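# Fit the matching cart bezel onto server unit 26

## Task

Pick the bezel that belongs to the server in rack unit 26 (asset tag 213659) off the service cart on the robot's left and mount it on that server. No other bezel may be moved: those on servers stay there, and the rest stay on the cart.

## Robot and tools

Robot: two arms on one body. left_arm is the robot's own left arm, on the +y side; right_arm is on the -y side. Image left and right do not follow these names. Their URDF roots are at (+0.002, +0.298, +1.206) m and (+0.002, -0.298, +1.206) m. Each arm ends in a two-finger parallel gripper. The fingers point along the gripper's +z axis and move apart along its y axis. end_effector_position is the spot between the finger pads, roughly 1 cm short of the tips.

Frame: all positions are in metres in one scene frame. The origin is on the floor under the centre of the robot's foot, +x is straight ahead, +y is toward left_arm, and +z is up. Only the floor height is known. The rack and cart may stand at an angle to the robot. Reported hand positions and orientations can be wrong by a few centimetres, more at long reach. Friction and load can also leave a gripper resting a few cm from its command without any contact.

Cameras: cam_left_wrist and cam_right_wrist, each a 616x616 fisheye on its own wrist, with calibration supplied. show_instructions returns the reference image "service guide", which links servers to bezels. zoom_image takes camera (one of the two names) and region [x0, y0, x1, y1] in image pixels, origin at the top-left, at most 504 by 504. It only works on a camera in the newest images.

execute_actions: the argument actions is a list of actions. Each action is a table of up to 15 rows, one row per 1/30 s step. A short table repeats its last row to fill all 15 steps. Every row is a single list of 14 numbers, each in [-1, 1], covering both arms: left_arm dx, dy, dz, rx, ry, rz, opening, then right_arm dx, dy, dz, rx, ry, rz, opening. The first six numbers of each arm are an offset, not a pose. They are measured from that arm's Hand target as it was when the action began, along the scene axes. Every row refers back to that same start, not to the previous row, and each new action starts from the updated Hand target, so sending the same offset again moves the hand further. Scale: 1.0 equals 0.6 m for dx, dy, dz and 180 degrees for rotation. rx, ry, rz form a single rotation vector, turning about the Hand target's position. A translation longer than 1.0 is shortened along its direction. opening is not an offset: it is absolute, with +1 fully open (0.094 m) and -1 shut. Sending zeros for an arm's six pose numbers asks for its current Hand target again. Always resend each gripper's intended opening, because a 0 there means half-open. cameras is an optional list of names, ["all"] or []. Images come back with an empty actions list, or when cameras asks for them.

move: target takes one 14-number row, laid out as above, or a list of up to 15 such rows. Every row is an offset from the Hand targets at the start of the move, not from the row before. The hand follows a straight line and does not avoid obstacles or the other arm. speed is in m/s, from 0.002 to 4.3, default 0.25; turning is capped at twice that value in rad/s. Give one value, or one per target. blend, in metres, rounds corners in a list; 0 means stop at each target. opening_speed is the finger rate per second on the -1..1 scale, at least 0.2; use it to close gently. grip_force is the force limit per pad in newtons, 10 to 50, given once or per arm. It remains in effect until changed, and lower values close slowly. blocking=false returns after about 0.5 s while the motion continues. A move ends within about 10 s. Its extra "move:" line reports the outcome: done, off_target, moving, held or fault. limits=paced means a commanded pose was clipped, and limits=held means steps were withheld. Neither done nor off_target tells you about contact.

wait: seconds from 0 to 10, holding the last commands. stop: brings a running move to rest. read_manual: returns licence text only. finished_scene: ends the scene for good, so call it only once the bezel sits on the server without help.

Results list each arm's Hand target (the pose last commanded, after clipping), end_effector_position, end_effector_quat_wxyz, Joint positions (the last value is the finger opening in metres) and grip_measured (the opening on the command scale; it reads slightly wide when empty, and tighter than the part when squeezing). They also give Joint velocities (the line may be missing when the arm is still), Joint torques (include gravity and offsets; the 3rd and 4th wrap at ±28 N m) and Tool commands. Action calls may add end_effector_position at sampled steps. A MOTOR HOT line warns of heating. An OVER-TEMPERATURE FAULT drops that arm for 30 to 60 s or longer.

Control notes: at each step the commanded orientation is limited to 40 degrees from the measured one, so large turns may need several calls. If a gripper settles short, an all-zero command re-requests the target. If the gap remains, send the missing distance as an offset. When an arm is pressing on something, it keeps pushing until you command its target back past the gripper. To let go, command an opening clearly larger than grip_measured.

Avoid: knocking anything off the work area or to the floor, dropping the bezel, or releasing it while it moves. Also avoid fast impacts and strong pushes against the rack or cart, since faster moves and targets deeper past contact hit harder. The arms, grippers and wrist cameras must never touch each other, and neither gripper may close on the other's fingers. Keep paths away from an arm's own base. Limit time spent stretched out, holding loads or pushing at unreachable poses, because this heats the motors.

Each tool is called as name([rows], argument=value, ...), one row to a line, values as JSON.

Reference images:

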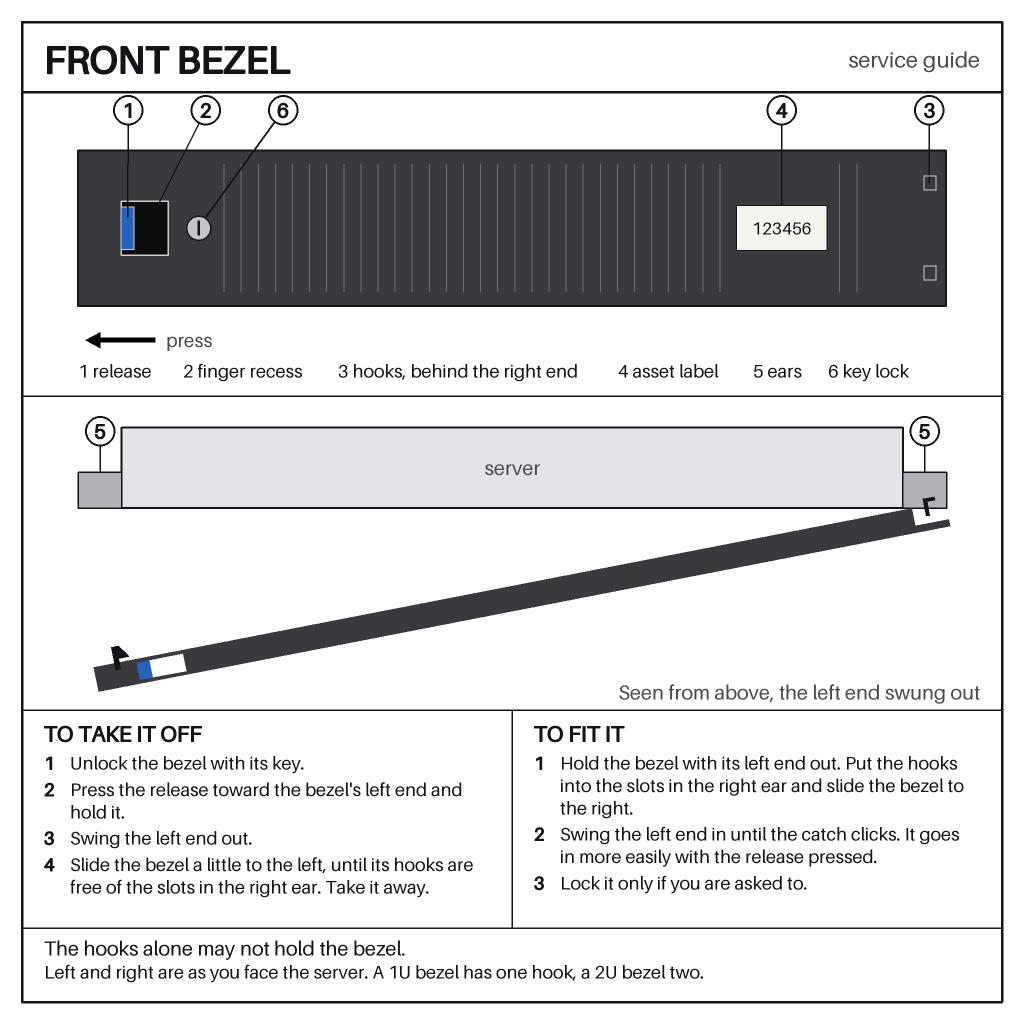

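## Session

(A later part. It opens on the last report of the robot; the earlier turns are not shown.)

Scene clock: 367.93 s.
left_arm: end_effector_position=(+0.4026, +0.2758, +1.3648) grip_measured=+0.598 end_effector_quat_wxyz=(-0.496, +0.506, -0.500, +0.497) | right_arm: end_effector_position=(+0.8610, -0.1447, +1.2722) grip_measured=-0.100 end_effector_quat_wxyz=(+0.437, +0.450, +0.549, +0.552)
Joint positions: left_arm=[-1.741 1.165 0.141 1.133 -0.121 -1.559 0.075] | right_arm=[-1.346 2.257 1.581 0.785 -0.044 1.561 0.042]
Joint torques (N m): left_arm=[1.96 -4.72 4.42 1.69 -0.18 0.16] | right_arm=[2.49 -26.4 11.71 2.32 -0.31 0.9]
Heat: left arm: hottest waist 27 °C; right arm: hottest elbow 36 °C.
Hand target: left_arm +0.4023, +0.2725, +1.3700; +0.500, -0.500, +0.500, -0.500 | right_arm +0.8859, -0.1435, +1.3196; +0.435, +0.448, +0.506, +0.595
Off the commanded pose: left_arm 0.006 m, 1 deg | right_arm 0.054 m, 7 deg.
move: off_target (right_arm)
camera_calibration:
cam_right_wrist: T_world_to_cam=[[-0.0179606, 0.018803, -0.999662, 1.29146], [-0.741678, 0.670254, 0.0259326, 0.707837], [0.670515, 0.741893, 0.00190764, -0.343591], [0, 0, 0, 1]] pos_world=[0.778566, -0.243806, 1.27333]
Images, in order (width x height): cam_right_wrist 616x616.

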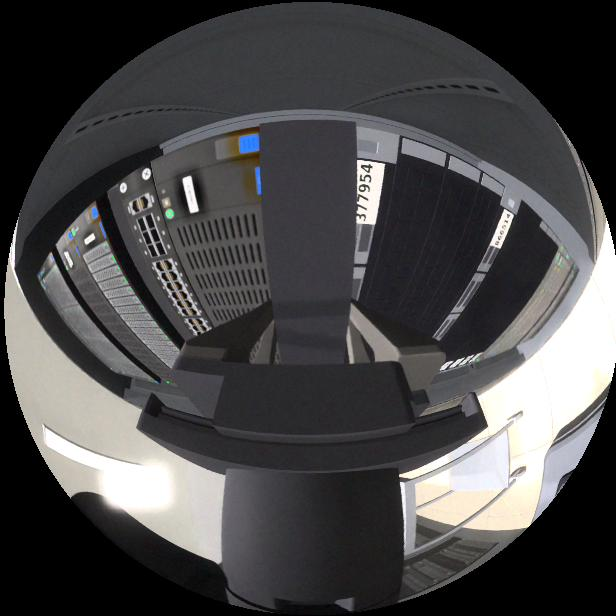

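move(target=[0,0,0,0,0,0,0.6,0.018,0,0.009,0,0,0,-0.35], speed=0.05, cameras=["cam_right_wrist"])

zoom_image(camera="cam_right_wrist", region=[240, 60, 400, 220])

Scene clock: 411.10 s.
left_arm: end_effector_position=(+0.4026, +0.2758, +1.3648) grip_measured=+0.598 end_effector_quat_wxyz=(-0.496, +0.506, -0.500, +0.497) | right_arm: end_effector_position=(+0.8721, -0.1424, +1.2759) grip_measured=-0.100 end_effector_quat_wxyz=(+0.435, +0.450, +0.550, +0.553)
Joint positions: left_arm=[-1.741 1.165 0.141 1.133 -0.121 -1.559 0.075] | right_arm=[-1.346 2.271 1.627 0.753 -0.047 1.562 0.042]
Joint torques (N m): left_arm=[1.96 -4.72 4.42 1.69 -0.17 0.16] | right_arm=[2.14 -26.81 11.82 2.35 -0.27 0.88]
Heat: left arm: hottest shoulder 27 °C; right arm: hottest elbow 36 °C.
Hand target: left_arm +0.4023, +0.2725, +1.3700; +0.500, -0.500, +0.500, -0.500 | right_arm +0.8968, -0.1435, +1.3250; +0.435, +0.448, +0.506, +0.595
Off the commanded pose: left_arm 0.006 m, 1 deg | right_arm 0.055 m, 7 deg.
move: off_target (right_arm)
camera_calibration:
cam_right_wrist: T_world_to_cam=[[-0.0191688, 0.0201654, -0.999613, 1.29664], [-0.743732, 0.667902, 0.0277357, 0.713552], [0.668203, 0.743976, 0.00219481, -0.35084], [0, 0, 0, 1]] pos_world=[0.789979, -0.241714, 1.27712]
Images, in order (width x height): cam_right_wrist 616x616.

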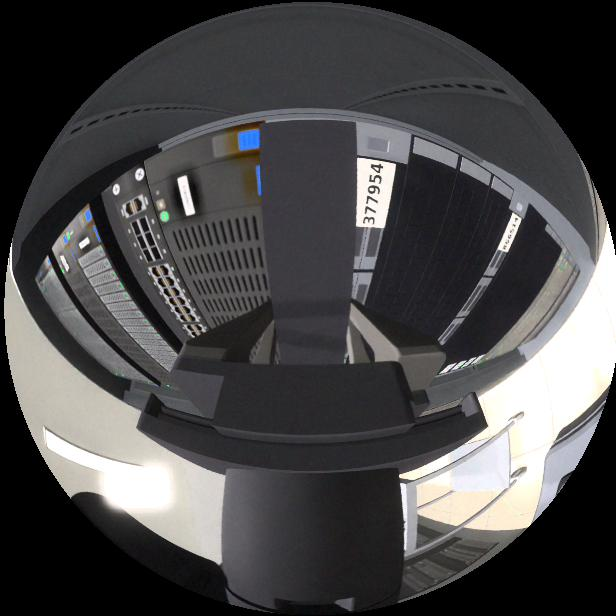

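Scaled by 3.150 from the camera's 616x616 image, which has a finer 880x880 frame.

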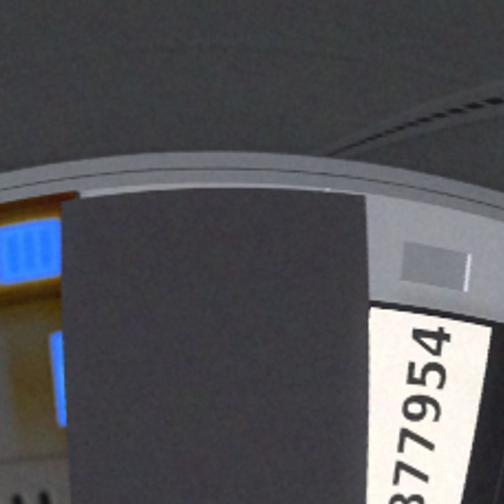

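move(target=[0,0,0,0,0,0,0.6,0.015,0,0.003,0,0,0,-0.35], speed=0.04, cameras=["cam_right_wrist"])

zoom_image(camera="cam_right_wrist", region=[240, 60, 400, 220])

Scene clock: 421.00 s.
left_arm: end_effector_position=(+0.4026, +0.2758, +1.3648) grip_measured=+0.598 end_effector_quat_wxyz=(-0.496, +0.506, -0.500, +0.497) | right_arm: end_effector_position=(+0.8807, -0.1423, +1.2772) grip_measured=-0.100 end_effector_quat_wxyz=(+0.436, +0.450, +0.550, +0.553)
Joint positions: left_arm=[-1.741 1.165 0.141 1.133 -0.121 -1.559 0.075] | right_arm=[-1.348 2.285 1.662 0.731 -0.049 1.562 0.042]
Joint torques (N m): left_arm=[1.96 -4.72 4.42 1.69 -0.17 0.16] | right_arm=[2.2 -26.99 12.23 2.28 -0.25 0.9]
Heat: left arm: hottest shoulder 27 °C; right arm: hottest elbow 36 °C.
Hand target: left_arm +0.4023, +0.2725, +1.3700; +0.500, -0.500, +0.500, -0.500 | right_arm +0.9057, -0.1436, +1.3268; +0.435, +0.448, +0.506, +0.595
Off the commanded pose: left_arm 0.006 m, 1 deg | right_arm 0.056 m, 7 deg.
move: off_target (right_arm)
camera_calibration:
cam_right_wrist: T_world_to_cam=[[-0.0192185, 0.0199556, -0.999616, 1.2981], [-0.743492, 0.668174, 0.0276332, 0.719915], [0.668469, 0.743738, 0.0019955, -0.356605], [0, 0, 0, 1]] pos_world=[0.798578, -0.241713, 1.27842]
Images, in order (width x height): cam_right_wrist 616x616.

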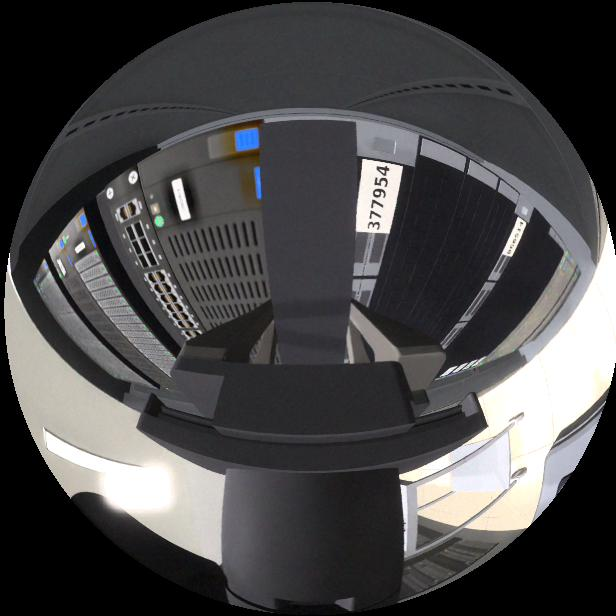

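Scaled by 3.150 from the camera's 616x616 image, which has a finer 880x880 frame.

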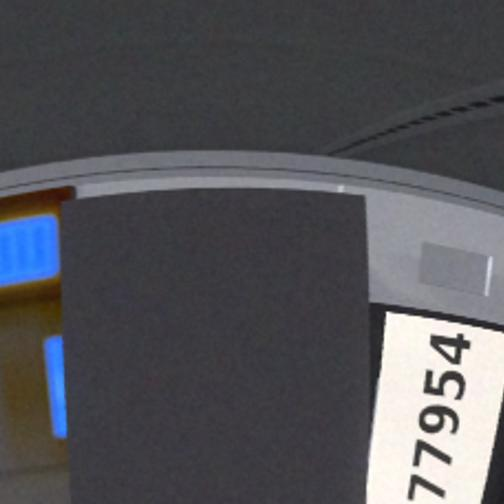

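move(target=[0,0,0,0,0,0,0.6,0.013,0,0.002,0,0,0,-0.35], speed=0.04, cameras=["cam_right_wrist"])

zoom_image(camera="cam_right_wrist", region=[240, 60, 400, 220])

Scene clock: 429.20 s.
left_arm: end_effector_position=(+0.4026, +0.2758, +1.3648) grip_measured=+0.598 end_effector_quat_wxyz=(-0.496, +0.506, -0.500, +0.497) | right_arm: end_effector_position=(+0.8862, -0.1419, +1.2778) grip_measured=-0.100 end_effector_quat_wxyz=(+0.435, +0.450, +0.551, +0.553)
Joint positions: left_arm=[-1.741 1.165 0.141 1.133 -0.121 -1.559 0.075] | right_arm=[-1.349 2.294 1.686 0.714 -0.052 1.562 0.042]
Joint torques (N m): left_arm=[1.96 -4.78 4.42 1.7 -0.18 0.16] | right_arm=[2.08 -27.05 12.63 2.29 -0.24 0.88]
Heat: left arm: hottest shoulder 27 °C; right arm: hottest elbow 37 °C.
Hand target: left_arm +0.4023, +0.2725, +1.3700; +0.500, -0.500, +0.500, -0.500 | right_arm +0.9136, -0.1437, +1.3280; +0.435, +0.448, +0.506, +0.595
Off the commanded pose: left_arm 0.006 m, 1 deg | right_arm 0.057 m, 7 deg.
move: off_target (right_arm)
camera_calibration:
cam_right_wrist: T_world_to_cam=[[-0.0215655, 0.0194207, -0.999579, 1.30063], [-0.744751, 0.666711, 0.0290211, 0.722902], [0.666994, 0.745063, 0.0000856489, -0.356763], [0, 0, 0, 1]] pos_world=[0.804389, -0.241415, 1.27913]
Images, in order (width x height): cam_right_wrist 616x616.

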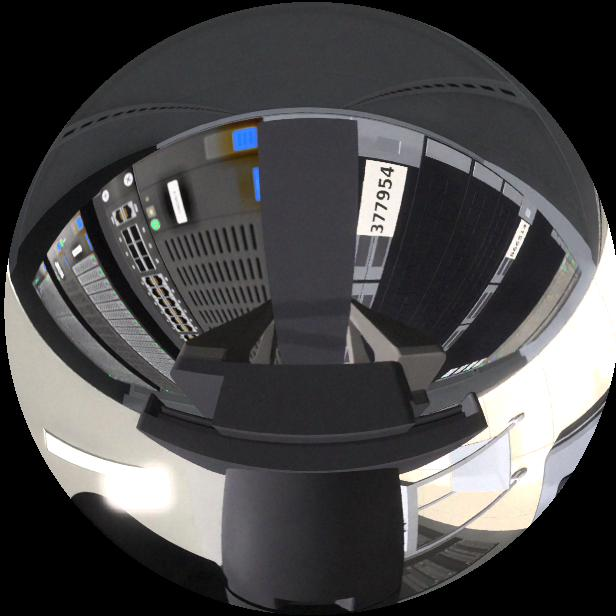

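Scaled by 3.150 from the camera's 616x616 image, which has a finer 880x880 frame.

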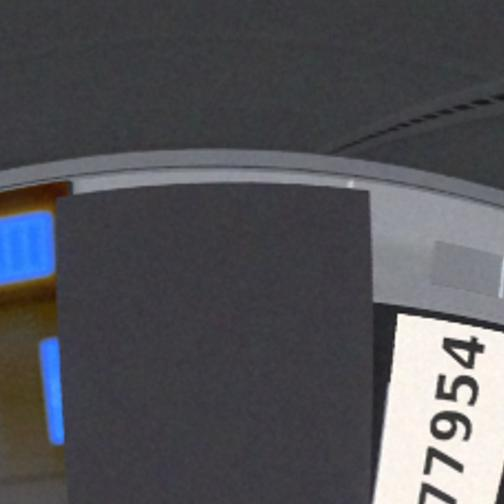

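move([
  [0,0,0,0,0,0,0.6,-0.02,0,-0.001,0,0,0,-0.35],
  [0,0,0,0,0,0,0.6,-0.02,-0.005,-0.001,0,0,0,-0.35],
], speed=0.04, cameras=["cam_right_wrist"])

zoom_image(camera="cam_right_wrist", region=[240, 60, 400, 220])

Scene clock: 448.77 s.
left_arm: end_effector_position=(+0.4026, +0.2758, +1.3648) grip_measured=+0.598 end_effector_quat_wxyz=(-0.496, +0.506, -0.500, +0.497) | right_arm: end_effector_position=(+0.8862, -0.1419, +1.2778) grip_measured=-0.100 end_effector_quat_wxyz=(+0.435, +0.450, +0.551, +0.553)
Joint positions: left_arm=[-1.741 1.165 0.141 1.133 -0.121 -1.559 0.075] | right_arm=[-1.349 2.294 1.686 0.714 -0.052 1.562 0.042]
Joint torques (N m): left_arm=[2.02 -4.66 4.41 1.68 -0.17 0.16] | right_arm=[1.85 -28.22 10.06 3.15 -0.3 0.89]
Heat: left arm: hottest shoulder 27 °C; right arm: hottest elbow 40 °C.
Hand target: left_arm +0.4023, +0.2725, +1.3700; +0.500, -0.500, +0.500, -0.500 | right_arm +0.9016, -0.1467, +1.3274; +0.435, +0.448, +0.506, +0.595
Off the commanded pose: left_arm 0.006 m, 1 deg | right_arm 0.052 m, 7 deg.
move: off_target (right_arm)
camera_calibration:
cam_right_wrist: T_world_to_cam=[[-0.0215655, 0.0194207, -0.999579, 1.30063], [-0.744751, 0.666711, 0.0290211, 0.722902], [0.666994, 0.745063, 0.0000856489, -0.356763], [0, 0, 0, 1]] pos_world=[0.804389, -0.241415, 1.27913]
Images, in order (width x height): cam_right_wrist 616x616.

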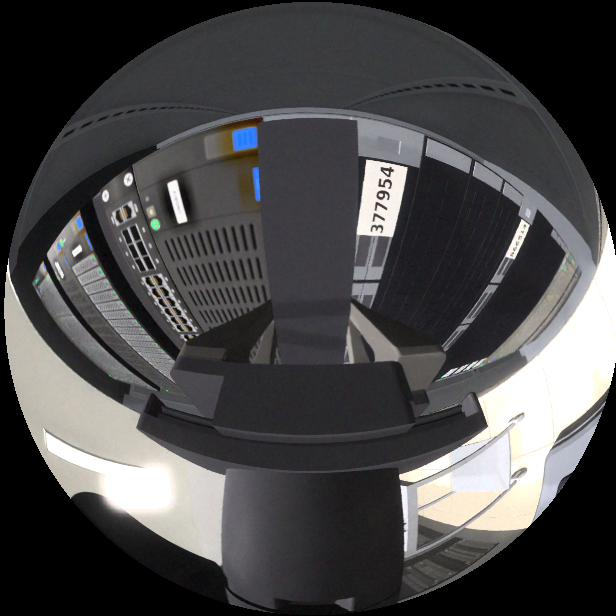

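Scaled by 3.150 from the camera's 616x616 image, which has a finer 880x880 frame.

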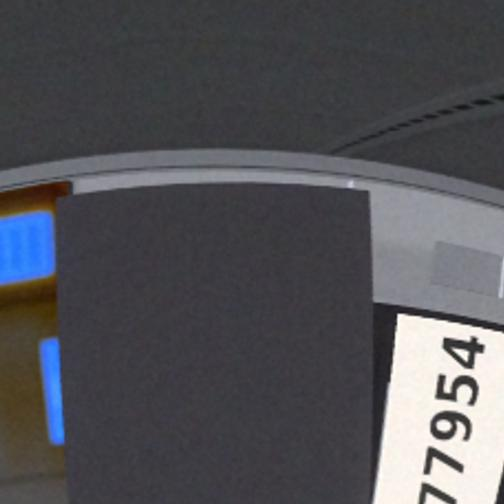

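move(target=[0,0,0,0,0,0,0.6,-0.025,-0.007,0.005,0,0,0,-0.35], speed=0.04, cameras=["cam_right_wrist"])

zoom_image(camera="cam_right_wrist", region=[240, 60, 400, 220])

Scene clock: 452.30 s.
left_arm: end_effector_position=(+0.4026, +0.2758, +1.3648) grip_measured=+0.598 end_effector_quat_wxyz=(-0.496, +0.506, -0.500, +0.497) | right_arm: end_effector_position=(+0.8817, -0.1467, +1.2692) grip_measured=-0.100 end_effector_quat_wxyz=(+0.432, +0.453, +0.553, +0.550)
Joint positions: left_arm=[-1.741 1.165 0.141 1.133 -0.121 -1.559 0.075] | right_arm=[-1.354 2.294 1.666 0.724 -0.055 1.564 0.042]
Joint torques (N m): left_arm=[1.96 -4.72 4.41 1.69 -0.18 0.16] | right_arm=[2.26 -30.86 7.54 3.88 -0.3 0.9]
Heat: left arm: hottest shoulder 27 °C; right arm: hottest elbow 40 °C.
Hand target: left_arm +0.4023, +0.2725, +1.3700; +0.500, -0.500, +0.500, -0.500 | right_arm +0.8866, -0.1510, +1.3304; +0.435, +0.448, +0.506, +0.595
Off the commanded pose: left_arm 0.006 m, 1 deg | right_arm 0.062 m, 8 deg.
move: off_target (right_arm)
camera_calibration:
cam_right_wrist: T_world_to_cam=[[-0.0327341, 0.0185756, -0.999291, 1.3015], [-0.74308, 0.668192, 0.0367622, 0.711876], [0.668401, 0.743757, -0.00806951, -0.341288], [0, 0, 0, 1]] pos_world=[0.799702, -0.24601, 1.27165]
Images, in order (width x height): cam_right_wrist 616x616.

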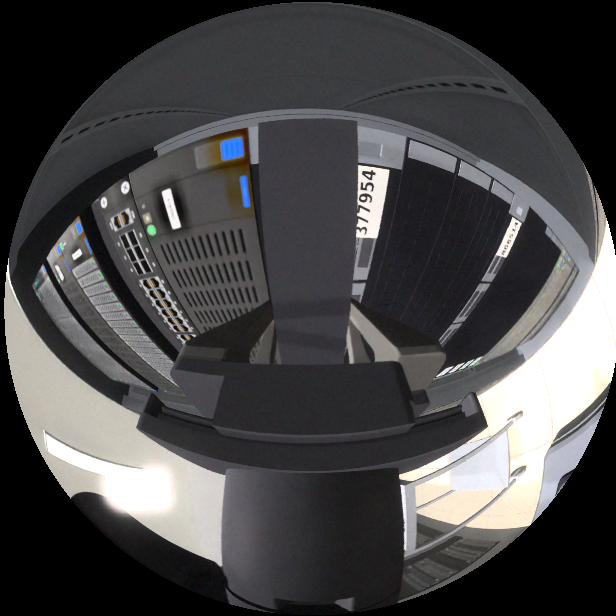

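Scaled by 3.150 from the camera's 616x616 image, which has a finer 880x880 frame.

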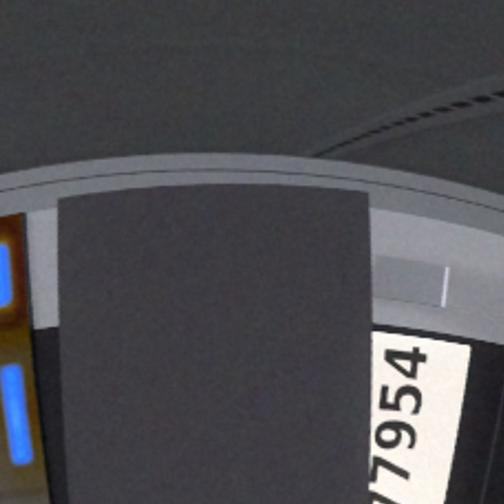

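move(target=[0,0,0,0,0,0,0.6,-0.015,0.003,0.018,0,0,0,-0.35], speed=0.04)

Scene clock: 457.70 s.
left_arm: end_effector_position=(+0.4026, +0.2758, +1.3648) grip_measured=+0.598 end_effector_quat_wxyz=(-0.496, +0.506, -0.500, +0.497) | right_arm: end_effector_position=(+0.8735, -0.1478, +1.2701) grip_measured=-0.100 end_effector_quat_wxyz=(+0.429, +0.455, +0.556, +0.547)
Joint positions: left_arm=[-1.741 1.165 0.141 1.133 -0.121 -1.559 0.075] | right_arm=[-1.354 2.272 1.629 0.727 -0.056 1.564 0.042]
Joint torques (N m): left_arm=[1.96 -4.66 4.41 1.7 -0.18 0.16] | right_arm=[2.55 -31.62 7.31 3.82 -0.06 0.89]
Heat: left arm: hottest shoulder 27 °C; right arm: hottest elbow 39 °C.
Hand target: left_arm +0.4023, +0.2725, +1.3700; +0.500, -0.500, +0.500, -0.500 | right_arm +0.8776, -0.1492, +1.3414; +0.435, +0.448, +0.505, +0.595
Off the commanded pose: left_arm 0.006 m, 1 deg | right_arm 0.071 m, 8 deg.
move: off_target (right_arm)

move(target=[0,0,0,0,0,0,0.6,0.012,0.006,0.012,0,-0.01,0,-0.35], speed=0.04, cameras=["cam_right_wrist"])

zoom_image(camera="cam_right_wrist", region=[240, 60, 400, 220])

Scene clock: 462.10 s.
left_arm: end_effector_position=(+0.4026, +0.2758, +1.3648) grip_measured=+0.598 end_effector_quat_wxyz=(-0.496, +0.506, -0.500, +0.497) | right_arm: end_effector_position=(+0.8736, -0.1478, +1.2742) grip_measured=-0.100 end_effector_quat_wxyz=(+0.433, +0.451, +0.552, +0.552)
Joint positions: left_arm=[-1.741 1.165 0.141 1.133 -0.121 -1.559 0.075] | right_arm=[-1.354 2.272 1.629 0.744 -0.056 1.564 0.042]
Joint torques (N m): left_arm=[1.96 -4.72 4.42 1.69 -0.18 0.16] | right_arm=[2.78 -30.8 9.02 3.85 0.03 0.81]
Heat: left arm: hottest shoulder 27 °C; right arm: hottest elbow 39 °C.
Hand target: left_arm +0.4023, +0.2725, +1.3700; +0.500, -0.500, +0.500, -0.500 | right_arm +0.8848, -0.1456, +1.3486; +0.443, +0.438, +0.499, +0.602
Off the commanded pose: left_arm 0.006 m, 1 deg | right_arm 0.075 m, 9 deg.
move: off_target (right_arm)
camera_calibration:
cam_right_wrist: T_world_to_cam=[[-0.0265186, 0.0195511, -0.999457, 1.30117], [-0.744214, 0.667136, 0.0327966, 0.712333], [0.667415, 0.74468, -0.00314132, -0.340211], [0, 0, 0, 1]] pos_world=[0.791696, -0.247314, 1.27604]
Images, in order (width x height): cam_right_wrist 616x616.

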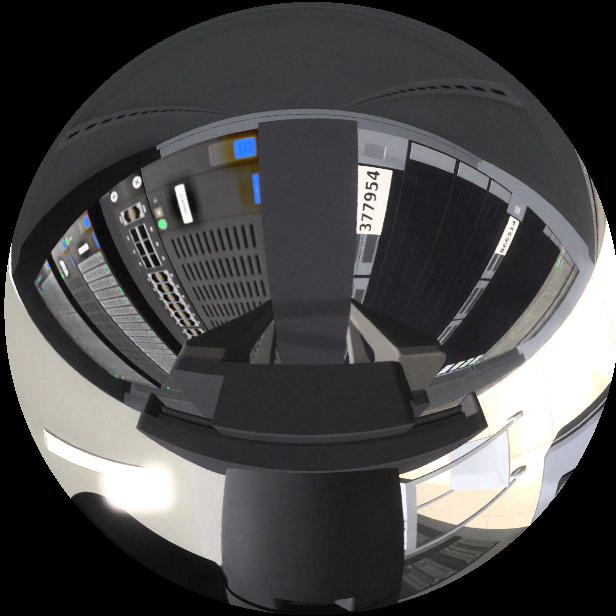

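Scaled by 3.150 from the camera's 616x616 image, which has a finer 880x880 frame.

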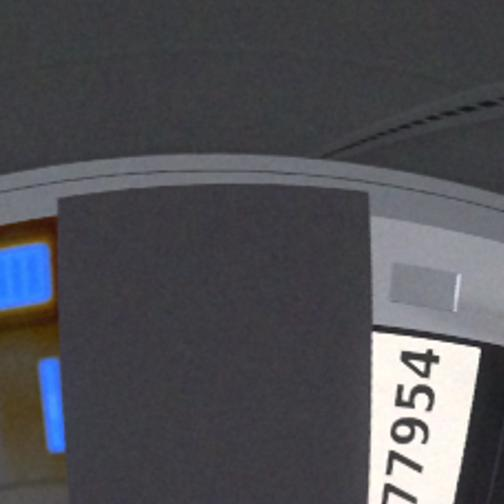

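move(target=[0,0,0,0,0,0,0.6,0.005,0.008,0.006,0,0,0,-0.35], speed=0.04)

Scene clock: 465.53 s.
left_arm: end_effector_position=(+0.4026, +0.2758, +1.3648) grip_measured=+0.598 end_effector_quat_wxyz=(-0.496, +0.506, -0.500, +0.497) | right_arm: end_effector_position=(+0.8738, -0.1486, +1.2742) grip_measured=-0.100 end_effector_quat_wxyz=(+0.435, +0.453, +0.551, +0.551)
Joint positions: left_arm=[-1.741 1.165 0.141 1.133 -0.121 -1.559 0.075] | right_arm=[-1.354 2.272 1.629 0.744 -0.052 1.564 0.042]
Joint torques (N m): left_arm=[1.96 -4.66 4.41 1.69 -0.17 0.16] | right_arm=[3.31 -30.51 9.7 3.43 0.09 0.81]
Heat: left arm: hottest shoulder 27 °C; right arm: hottest elbow 38 °C.
Hand target: left_arm +0.4023, +0.2725, +1.3700; +0.500, -0.500, +0.500, -0.500 | right_arm +0.8878, -0.1408, +1.3522; +0.443, +0.438, +0.499, +0.602
Off the commanded pose: left_arm 0.006 m, 1 deg | right_arm 0.080 m, 9 deg.
move: off_target (right_arm)

move([
  [0,0,0,0,0,0,0.6,-0.075,0.003,-0.055,0,0,0,-0.35],
  [0,0,0,0,0,0,0.6,-0.005,-0.003,-0.045,0,0,0,-0.35],
], speed=0.06, cameras=["cam_right_wrist"])

zoom_image(camera="cam_right_wrist", region=[240, 60, 400, 220])

Scene clock: 474.63 s.
left_arm: end_effector_position=(+0.4026, +0.2758, +1.3648) grip_measured=+0.598 end_effector_quat_wxyz=(-0.496, +0.506, -0.500, +0.497) | right_arm: end_effector_position=(+0.8598, -0.1413, +1.2748) grip_measured=-0.100 end_effector_quat_wxyz=(+0.441, +0.443, +0.542, +0.561)
Joint positions: left_arm=[-1.741 1.165 0.141 1.133 -0.121 -1.559 0.075] | right_arm=[-1.341 2.264 1.581 0.82 -0.044 1.564 0.042]
Joint torques (N m): left_arm=[2.02 -4.66 4.44 1.69 -0.17 0.16] | right_arm=[2.08 -26.64 11.62 2.24 -0.28 0.81]
Heat: left arm: hottest shoulder 27 °C; right arm: hottest elbow 38 °C.
Hand target: left_arm +0.4023, +0.2725, +1.3700; +0.500, -0.500, +0.500, -0.500 | right_arm +0.8848, -0.1423, +1.3250; +0.443, +0.438, +0.499, +0.602
Off the commanded pose: left_arm 0.006 m, 1 deg | right_arm 0.056 m, 7 deg.
move: off_target (right_arm)
camera_calibration:
cam_right_wrist: T_world_to_cam=[[0.0085887, 0.0271007, -0.999596, 1.27228], [-0.744487, 0.667535, 0.0117012, 0.72481], [0.667582, 0.744085, 0.0259094, -0.373062], [0, 0, 0, 1]] pos_world=[0.777733, -0.240726, 1.27295]
Images, in order (width x height): cam_right_wrist 616x616.

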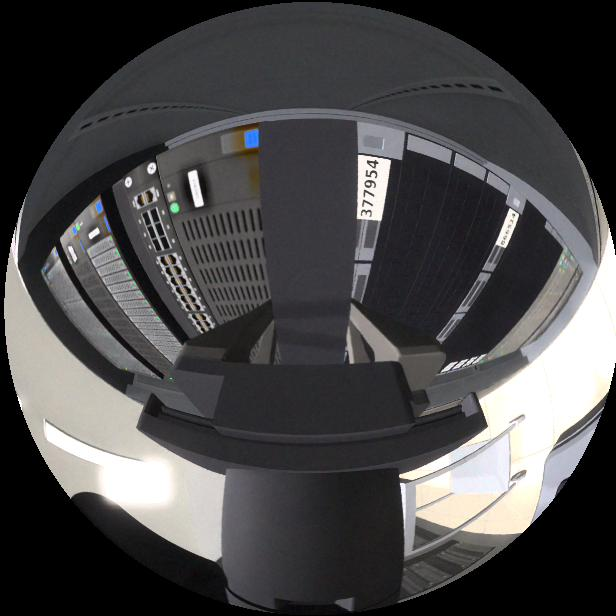

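Scaled by 3.150 from the camera's 616x616 image, which has a finer 880x880 frame.

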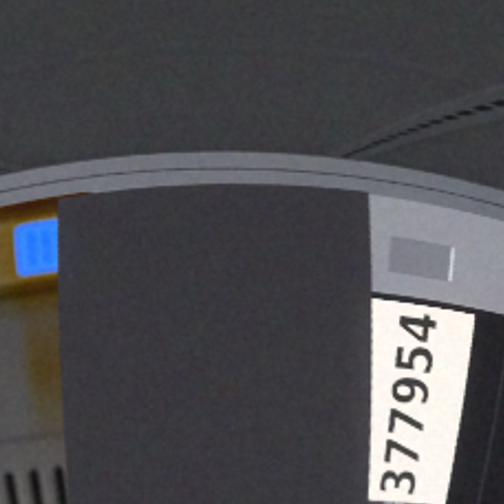

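move(target=[0,0,0,0,0,0,0.6,0.033,-0.005,0.006,-0.0015,0.007,0,-0.35], speed=0.05, cameras=["cam_right_wrist"])

zoom_image(camera="cam_right_wrist", region=[240, 60, 400, 220])

Scene clock: 480.43 s.
left_arm: end_effector_position=(+0.4026, +0.2758, +1.3648) grip_measured=+0.598 end_effector_quat_wxyz=(-0.496, +0.506, -0.500, +0.497) | right_arm: end_effector_position=(+0.8801, -0.1449, +1.2768) grip_measured=-0.100 end_effector_quat_wxyz=(+0.436, +0.449, +0.548, +0.554)
Joint positions: left_arm=[-1.741 1.165 0.141 1.133 -0.121 -1.559 0.075] | right_arm=[-1.351 2.286 1.658 0.741 -0.052 1.564 0.042]
Joint torques (N m): left_arm=[1.96 -4.72 4.41 1.7 -0.17 0.16] | right_arm=[2.2 -27.4 12.03 2.37 -0.3 0.82]
Heat: left arm: hottest shoulder 27 °C; right arm: hottest elbow 38 °C.
Hand target: left_arm +0.4023, +0.2725, +1.3700; +0.500, -0.500, +0.500, -0.500 | right_arm +0.9045, -0.1453, +1.3284; +0.438, +0.444, +0.505, +0.596
Off the commanded pose: left_arm 0.006 m, 1 deg | right_arm 0.057 m, 7 deg.
move: off_target (right_arm)
camera_calibration:
cam_right_wrist: T_world_to_cam=[[-0.0150026, 0.0218469, -0.999649, 1.29427], [-0.743273, 0.668492, 0.0257645, 0.723453], [0.66882, 0.743399, 0.00620911, -0.36008], [0, 0, 0, 1]] pos_world=[0.797969, -0.244215, 1.27741]
Images, in order (width x height): cam_right_wrist 616x616.

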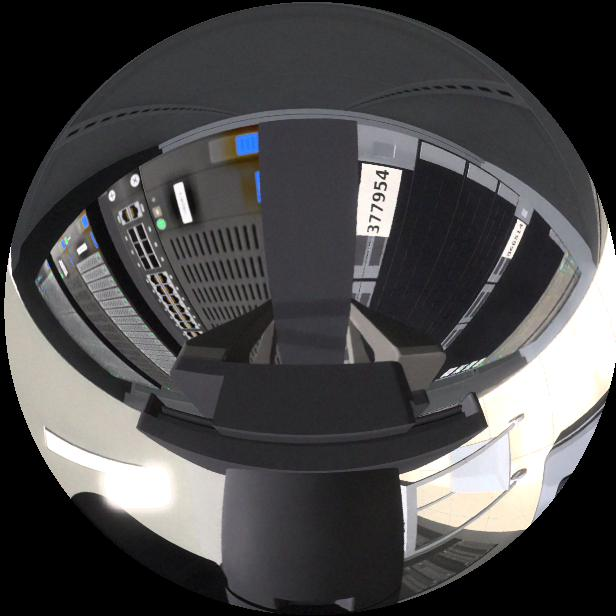

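Scaled by 3.150 from the camera's 616x616 image, which has a finer 880x880 frame.

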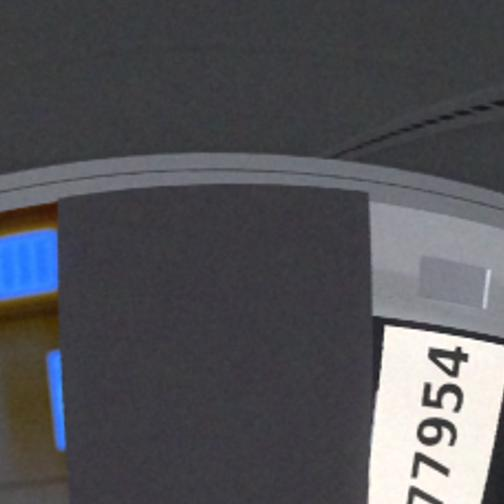

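move(target=[0,0,0,0,0,0,0.6,0.011,0.004,0.006,0,0,0,-0.35], speed=0.04, cameras=["cam_right_wrist"])

zoom_image(camera="cam_right_wrist", region=[240, 60, 400, 220])

Scene clock: 486.93 s.
left_arm: end_effector_position=(+0.4026, +0.2758, +1.3648) grip_measured=+0.598 end_effector_quat_wxyz=(-0.496, +0.506, -0.500, +0.497) | right_arm: end_effector_position=(+0.8850, -0.1440, +1.2827) grip_measured=-0.100 end_effector_quat_wxyz=(+0.437, +0.448, +0.548, +0.556)
Joint positions: left_arm=[-1.741 1.165 0.141 1.133 -0.121 -1.559 0.075] | right_arm=[-1.351 2.287 1.678 0.725 -0.053 1.564 0.042]
Joint torques (N m): left_arm=[2.02 -4.72 4.41 1.69 -0.18 0.16] | right_arm=[2.49 -26.99 12.7 2.19 -0.12 0.82]
Heat: left arm: hottest shoulder 27 °C; right arm: hottest elbow 39 °C.
Hand target: left_arm +0.4023, +0.2725, +1.3700; +0.500, -0.500, +0.500, -0.500 | right_arm +0.9111, -0.1429, +1.3321; +0.438, +0.444, +0.505, +0.596
Off the commanded pose: left_arm 0.006 m, 1 deg | right_arm 0.056 m, 7 deg.
move: off_target (right_arm)
camera_calibration:
cam_right_wrist: T_world_to_cam=[[-0.0115986, 0.0223891, -0.999682, 1.29736], [-0.744342, 0.667382, 0.0235829, 0.729879], [0.667698, 0.744379, 0.00892448, -0.366395], [0, 0, 0, 1]] pos_world=[0.802968, -0.243418, 1.283]
Images, in order (width x height): cam_right_wrist 616x616.

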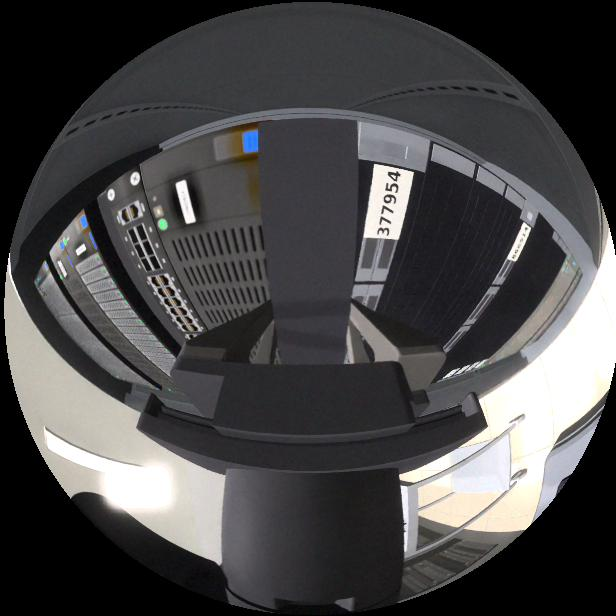

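Scaled by 3.150 from the camera's 616x616 image, which has a finer 880x880 frame.

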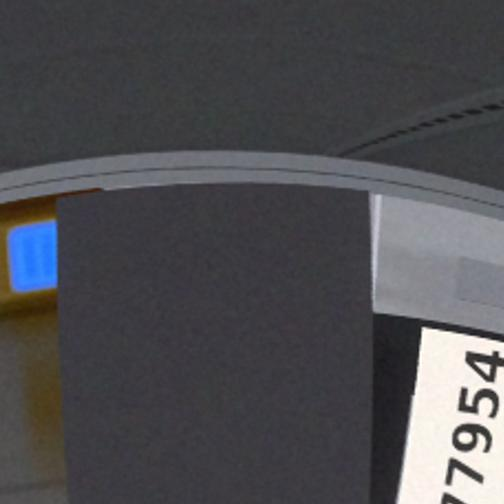

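move([
  [0,0,0,0,0,0,0.6,-0.1,0.002,-0.035,0,0,0,-0.35],
  [0,0,0,0,0,0,0.6,-0.013,-0.0015,-0.0045,0,0,0,-0.35],
], speed=0.05, cameras=["cam_right_wrist"])

zoom_image(camera="cam_right_wrist", region=[240, 60, 400, 220])

Scene clock: 496.60 s.
left_arm: end_effector_position=(+0.4026, +0.2758, +1.3648) grip_measured=+0.598 end_effector_quat_wxyz=(-0.496, +0.506, -0.500, +0.497) | right_arm: end_effector_position=(+0.8775, -0.1445, +1.2734) grip_measured=-0.100 end_effector_quat_wxyz=(+0.436, +0.451, +0.549, +0.553)
Joint positions: left_arm=[-1.741 1.165 0.141 1.133 -0.121 -1.559 0.075] | right_arm=[-1.349 2.285 1.649 0.745 -0.049 1.564 0.042]
Joint torques (N m): left_arm=[2.02 -4.66 4.41 1.69 -0.17 0.16] | right_arm=[2.37 -27.52 12.08 2.33 -0.31 0.81]
Heat: left arm: hottest shoulder 27 °C; right arm: hottest elbow 38 °C.
Hand target: left_arm +0.4023, +0.2725, +1.3700; +0.500, -0.500, +0.500, -0.500 | right_arm +0.9033, -0.1439, +1.3294; +0.439, +0.444, +0.505, +0.596
Off the commanded pose: left_arm 0.006 m, 1 deg | right_arm 0.062 m, 7 deg.
move: off_target (right_arm)
camera_calibration:
cam_right_wrist: T_world_to_cam=[[-0.0195374, 0.0212463, -0.999583, 1.2946], [-0.742205, 0.669556, 0.0287384, 0.716734], [0.669888, 0.742457, 0.00268769, -0.355156], [0, 0, 0, 1]] pos_world=[0.795172, -0.243712, 1.27442]
Images, in order (width x height): cam_right_wrist 616x616.

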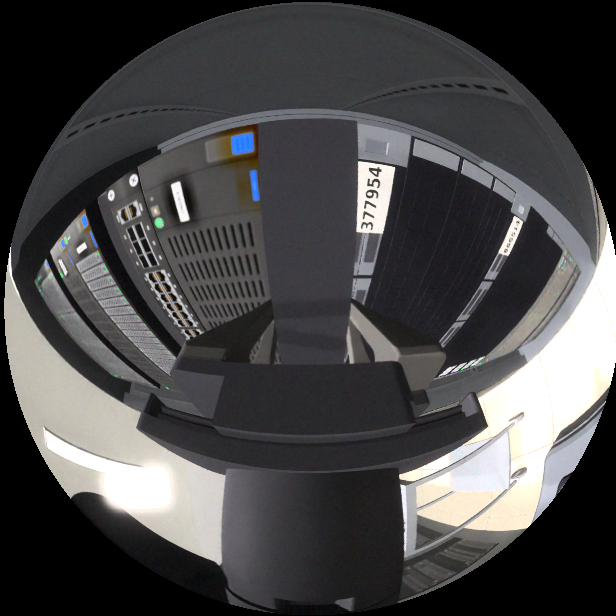

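Scaled by 3.150 from the camera's 616x616 image, which has a finer 880x880 frame.

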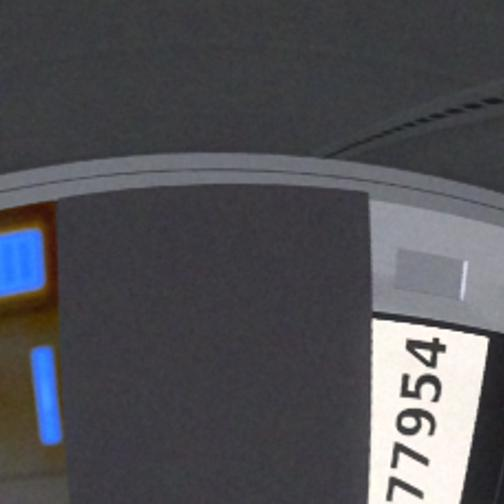

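move(target=[0,0,0,0,0,0,0.6,0.012,0.0015,0.006,0,0,0,-0.35], speed=0.04, cameras=["cam_right_wrist"])

zoom_image(camera="cam_right_wrist", region=[240, 60, 400, 220])

Scene clock: 500.47 s.
left_arm: end_effector_position=(+0.4026, +0.2758, +1.3648) grip_measured=+0.598 end_effector_quat_wxyz=(-0.496, +0.506, -0.500, +0.497) | right_arm: end_effector_position=(+0.8848, -0.1430, +1.2838) grip_measured=-0.100 end_effector_quat_wxyz=(+0.437, +0.448, +0.547, +0.556)
Joint positions: left_arm=[-1.741 1.165 0.141 1.133 -0.121 -1.559 0.075] | right_arm=[-1.349 2.285 1.678 0.725 -0.052 1.564 0.042]
Joint torques (N m): left_arm=[2.02 -4.72 4.42 1.69 -0.18 0.16] | right_arm=[2.37 -26.99 12.55 2.19 -0.18 0.8]
Heat: left arm: hottest shoulder 27 °C; right arm: hottest elbow 38 °C.
Hand target: left_arm +0.4023, +0.2725, +1.3700; +0.500, -0.500, +0.500, -0.500 | right_arm +0.9105, -0.1430, +1.3331; +0.439, +0.444, +0.505, +0.596
Off the commanded pose: left_arm 0.006 m, 1 deg | right_arm 0.056 m, 7 deg.
move: off_target (right_arm)
camera_calibration:
cam_right_wrist: T_world_to_cam=[[-0.0105611, 0.0228078, -0.999684, 1.2976], [-0.744313, 0.667431, 0.0230907, 0.729659], [0.667747, 0.744322, 0.00992736, -0.368354], [0, 0, 0, 1]] pos_world=[0.802766, -0.242419, 1.284]
Images, in order (width x height): cam_right_wrist 616x616.

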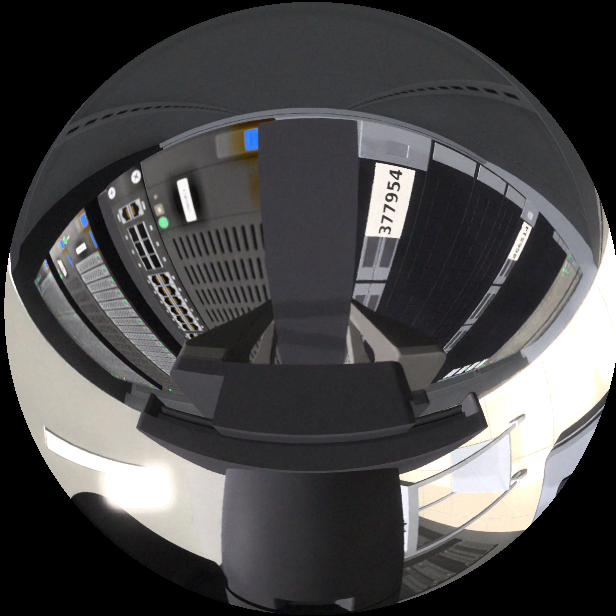

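Scaled by 3.150 from the camera's 616x616 image, which has a finer 880x880 frame.

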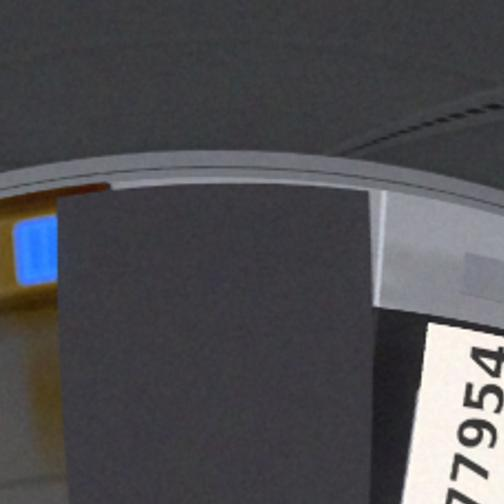

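move(target=[0,0,0,0,0,0,0.6,0.006,0.0,-0.015,0,0,0,-0.35], speed=0.04, cameras=["cam_right_wrist"])

zoom_image(camera="cam_right_wrist", region=[240, 60, 400, 220])

Scene clock: 505.83 s.
left_arm: end_effector_position=(+0.4026, +0.2758, +1.3648) grip_measured=+0.598 end_effector_quat_wxyz=(-0.496, +0.506, -0.500, +0.497) | right_arm: end_effector_position=(+0.8901, -0.1430, +1.2774) grip_measured=-0.100 end_effector_quat_wxyz=(+0.438, +0.447, +0.546, +0.556)
Joint positions: left_arm=[-1.741 1.165 0.141 1.133 -0.121 -1.559 0.075] | right_arm=[-1.351 2.308 1.703 0.725 -0.052 1.564 0.042]
Joint torques (N m): left_arm=[1.96 -4.72 4.42 1.69 -0.18 0.16] | right_arm=[2.2 -27.11 12.26 2.36 -0.21 0.82]
Heat: left arm: hottest shoulder 27 °C; right arm: hottest elbow 38 °C.
Hand target: left_arm +0.4023, +0.2725, +1.3700; +0.500, -0.500, +0.500, -0.500 | right_arm +0.9141, -0.1429, +1.3243; +0.439, +0.444, +0.505, +0.596
Off the commanded pose: left_arm 0.006 m, 1 deg | right_arm 0.053 m, 7 deg.
move: off_target (right_arm)
camera_calibration:
cam_right_wrist: T_world_to_cam=[[-0.00827649, 0.022956, -0.999702, 1.28916], [-0.743599, 0.66828, 0.0215019, 0.735269], [0.668574, 0.743556, 0.0115391, -0.374742], [0, 0, 0, 1]] pos_world=[0.807958, -0.242317, 1.27729]
Images, in order (width x height): cam_right_wrist 616x616.

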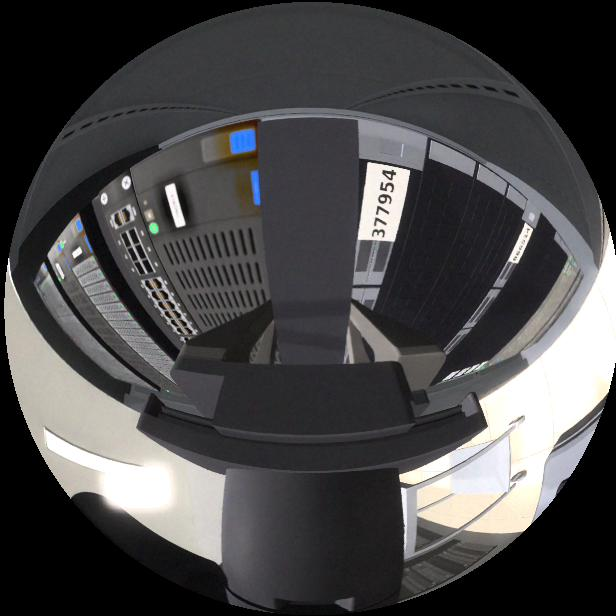

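Scaled by 3.150 from the camera's 616x616 image, which has a finer 880x880 frame.

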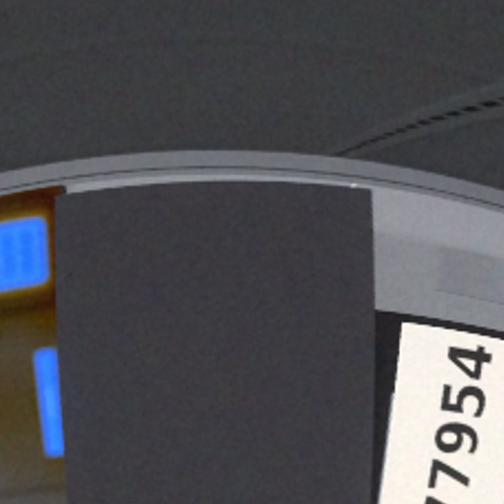

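move(target=[0,0,0,0,0,0,0.6,0.015,0.0,-0.001,0,0,0,-0.35], speed=0.04, cameras=["cam_right_wrist"])

zoom_image(camera="cam_right_wrist", region=[240, 60, 400, 220])

Scene clock: 512.07 s.
left_arm: end_effector_position=(+0.4026, +0.2758, +1.3648) grip_measured=+0.598 end_effector_quat_wxyz=(-0.496, +0.506, -0.500, +0.497) | right_arm: end_effector_position=(+0.8970, -0.1419, +1.2774) grip_measured=-0.100 end_effector_quat_wxyz=(+0.438, +0.447, +0.546, +0.557)
Joint positions: left_arm=[-1.741 1.165 0.141 1.133 -0.121 -1.559 0.075] | right_arm=[-1.351 2.324 1.734 0.711 -0.053 1.564 0.042]
Joint torques (N m): left_arm=[1.96 -4.72 4.42 1.68 -0.18 0.16] | right_arm=[2.2 -27.28 12.68 2.09 -0.26 0.81]
Heat: left arm: hottest shoulder 27 °C; right arm: hottest elbow 39 °C.
Hand target: left_arm +0.4023, +0.2725, +1.3700; +0.500, -0.500, +0.500, -0.500 | right_arm +0.9232, -0.1431, +1.3238; +0.439, +0.444, +0.505, +0.596
Off the commanded pose: left_arm 0.006 m, 1 deg | right_arm 0.053 m, 7 deg.
move: off_target (right_arm)
camera_calibration:
cam_right_wrist: T_world_to_cam=[[-0.00606, 0.0233679, -0.999709, 1.28739], [-0.744346, 0.667491, 0.0201144, 0.742], [0.667767, 0.744251, 0.0133488, -0.381649], [0, 0, 0, 1]] pos_world=[0.814958, -0.24132, 1.27719]
Images, in order (width x height): cam_right_wrist 616x616.

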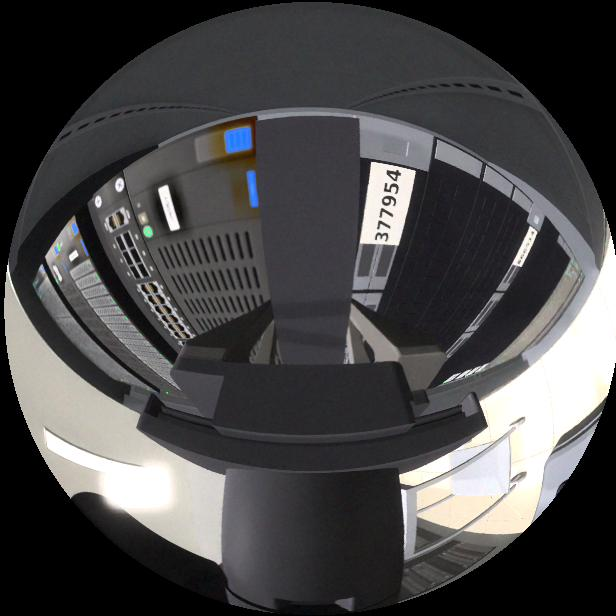

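Scaled by 3.150 from the camera's 616x616 image, which has a finer 880x880 frame.

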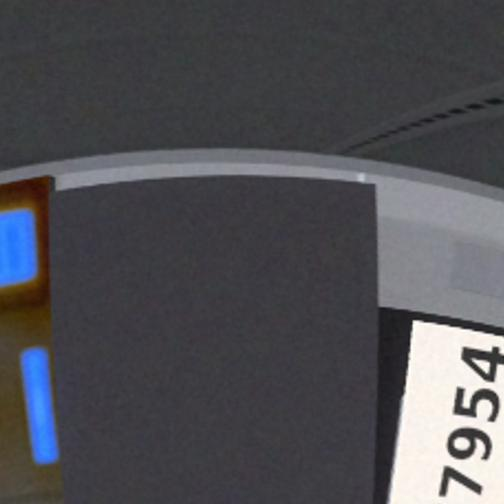

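zoom_image(camera="cam_right_wrist", region=[250, 95, 370, 155])

Scaled by 4.200 from the camera's 616x616 image, which has a finer 880x880 frame.

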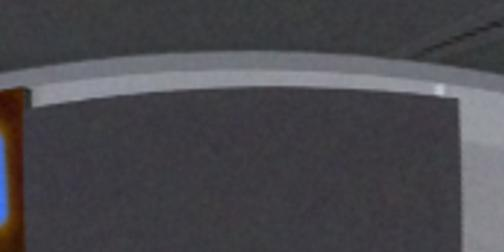

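move(target=[0,0,0,0,0,0,0.6,0.0,-0.015,0,0,0,0,-0.35], speed=0.04, cameras=["cam_right_wrist"])

zoom_image(camera="cam_right_wrist", region=[250, 95, 370, 155])

Scene clock: 528.83 s.
left_arm: end_effector_position=(+0.4026, +0.2758, +1.3648) grip_measured=+0.598 end_effector_quat_wxyz=(-0.496, +0.506, -0.500, +0.497) | right_arm: end_effector_position=(+0.8972, -0.1437, +1.2774) grip_measured=-0.100 end_effector_quat_wxyz=(+0.437, +0.445, +0.547, +0.558)
Joint positions: left_arm=[-1.741 1.165 0.141 1.133 -0.121 -1.559 0.075] | right_arm=[-1.355 2.324 1.734 0.711 -0.063 1.564 0.042]
Joint torques (N m): left_arm=[1.96 -4.78 4.4 1.68 -0.17 0.16] | right_arm=[1.38 -27.28 12.53 2.17 -0.37 0.85]
Heat: left arm: hottest shoulder 27 °C; right arm: hottest elbow 38 °C.
Hand target: left_arm +0.4023, +0.2725, +1.3700; +0.500, -0.500, +0.500, -0.500 | right_arm +0.9232, -0.1519, +1.3238; +0.439, +0.444, +0.505, +0.596
Off the commanded pose: left_arm 0.006 m, 1 deg | right_arm 0.054 m, 7 deg.
move: off_target (right_arm)
camera_calibration:
cam_right_wrist: T_world_to_cam=[[-0.00594311, 0.0228553, -0.999721, 1.28725], [-0.747978, 0.663434, 0.0196138, 0.746698], [0.663697, 0.747886, 0.0131524, -0.376097], [0, 0, 0, 1]] pos_world=[0.815778, -0.243528, 1.27719]
Images, in order (width x height): cam_right_wrist 616x616.

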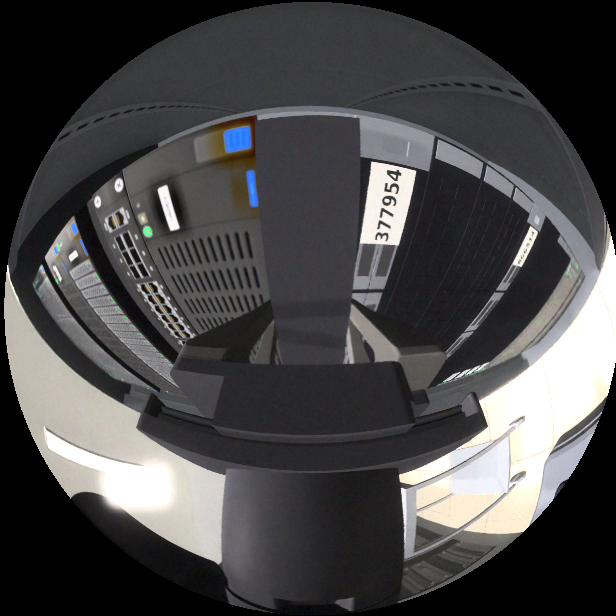

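Scaled by 4.200 from the camera's 616x616 image, which has a finer 880x880 frame.

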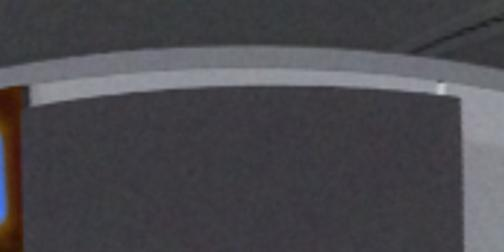

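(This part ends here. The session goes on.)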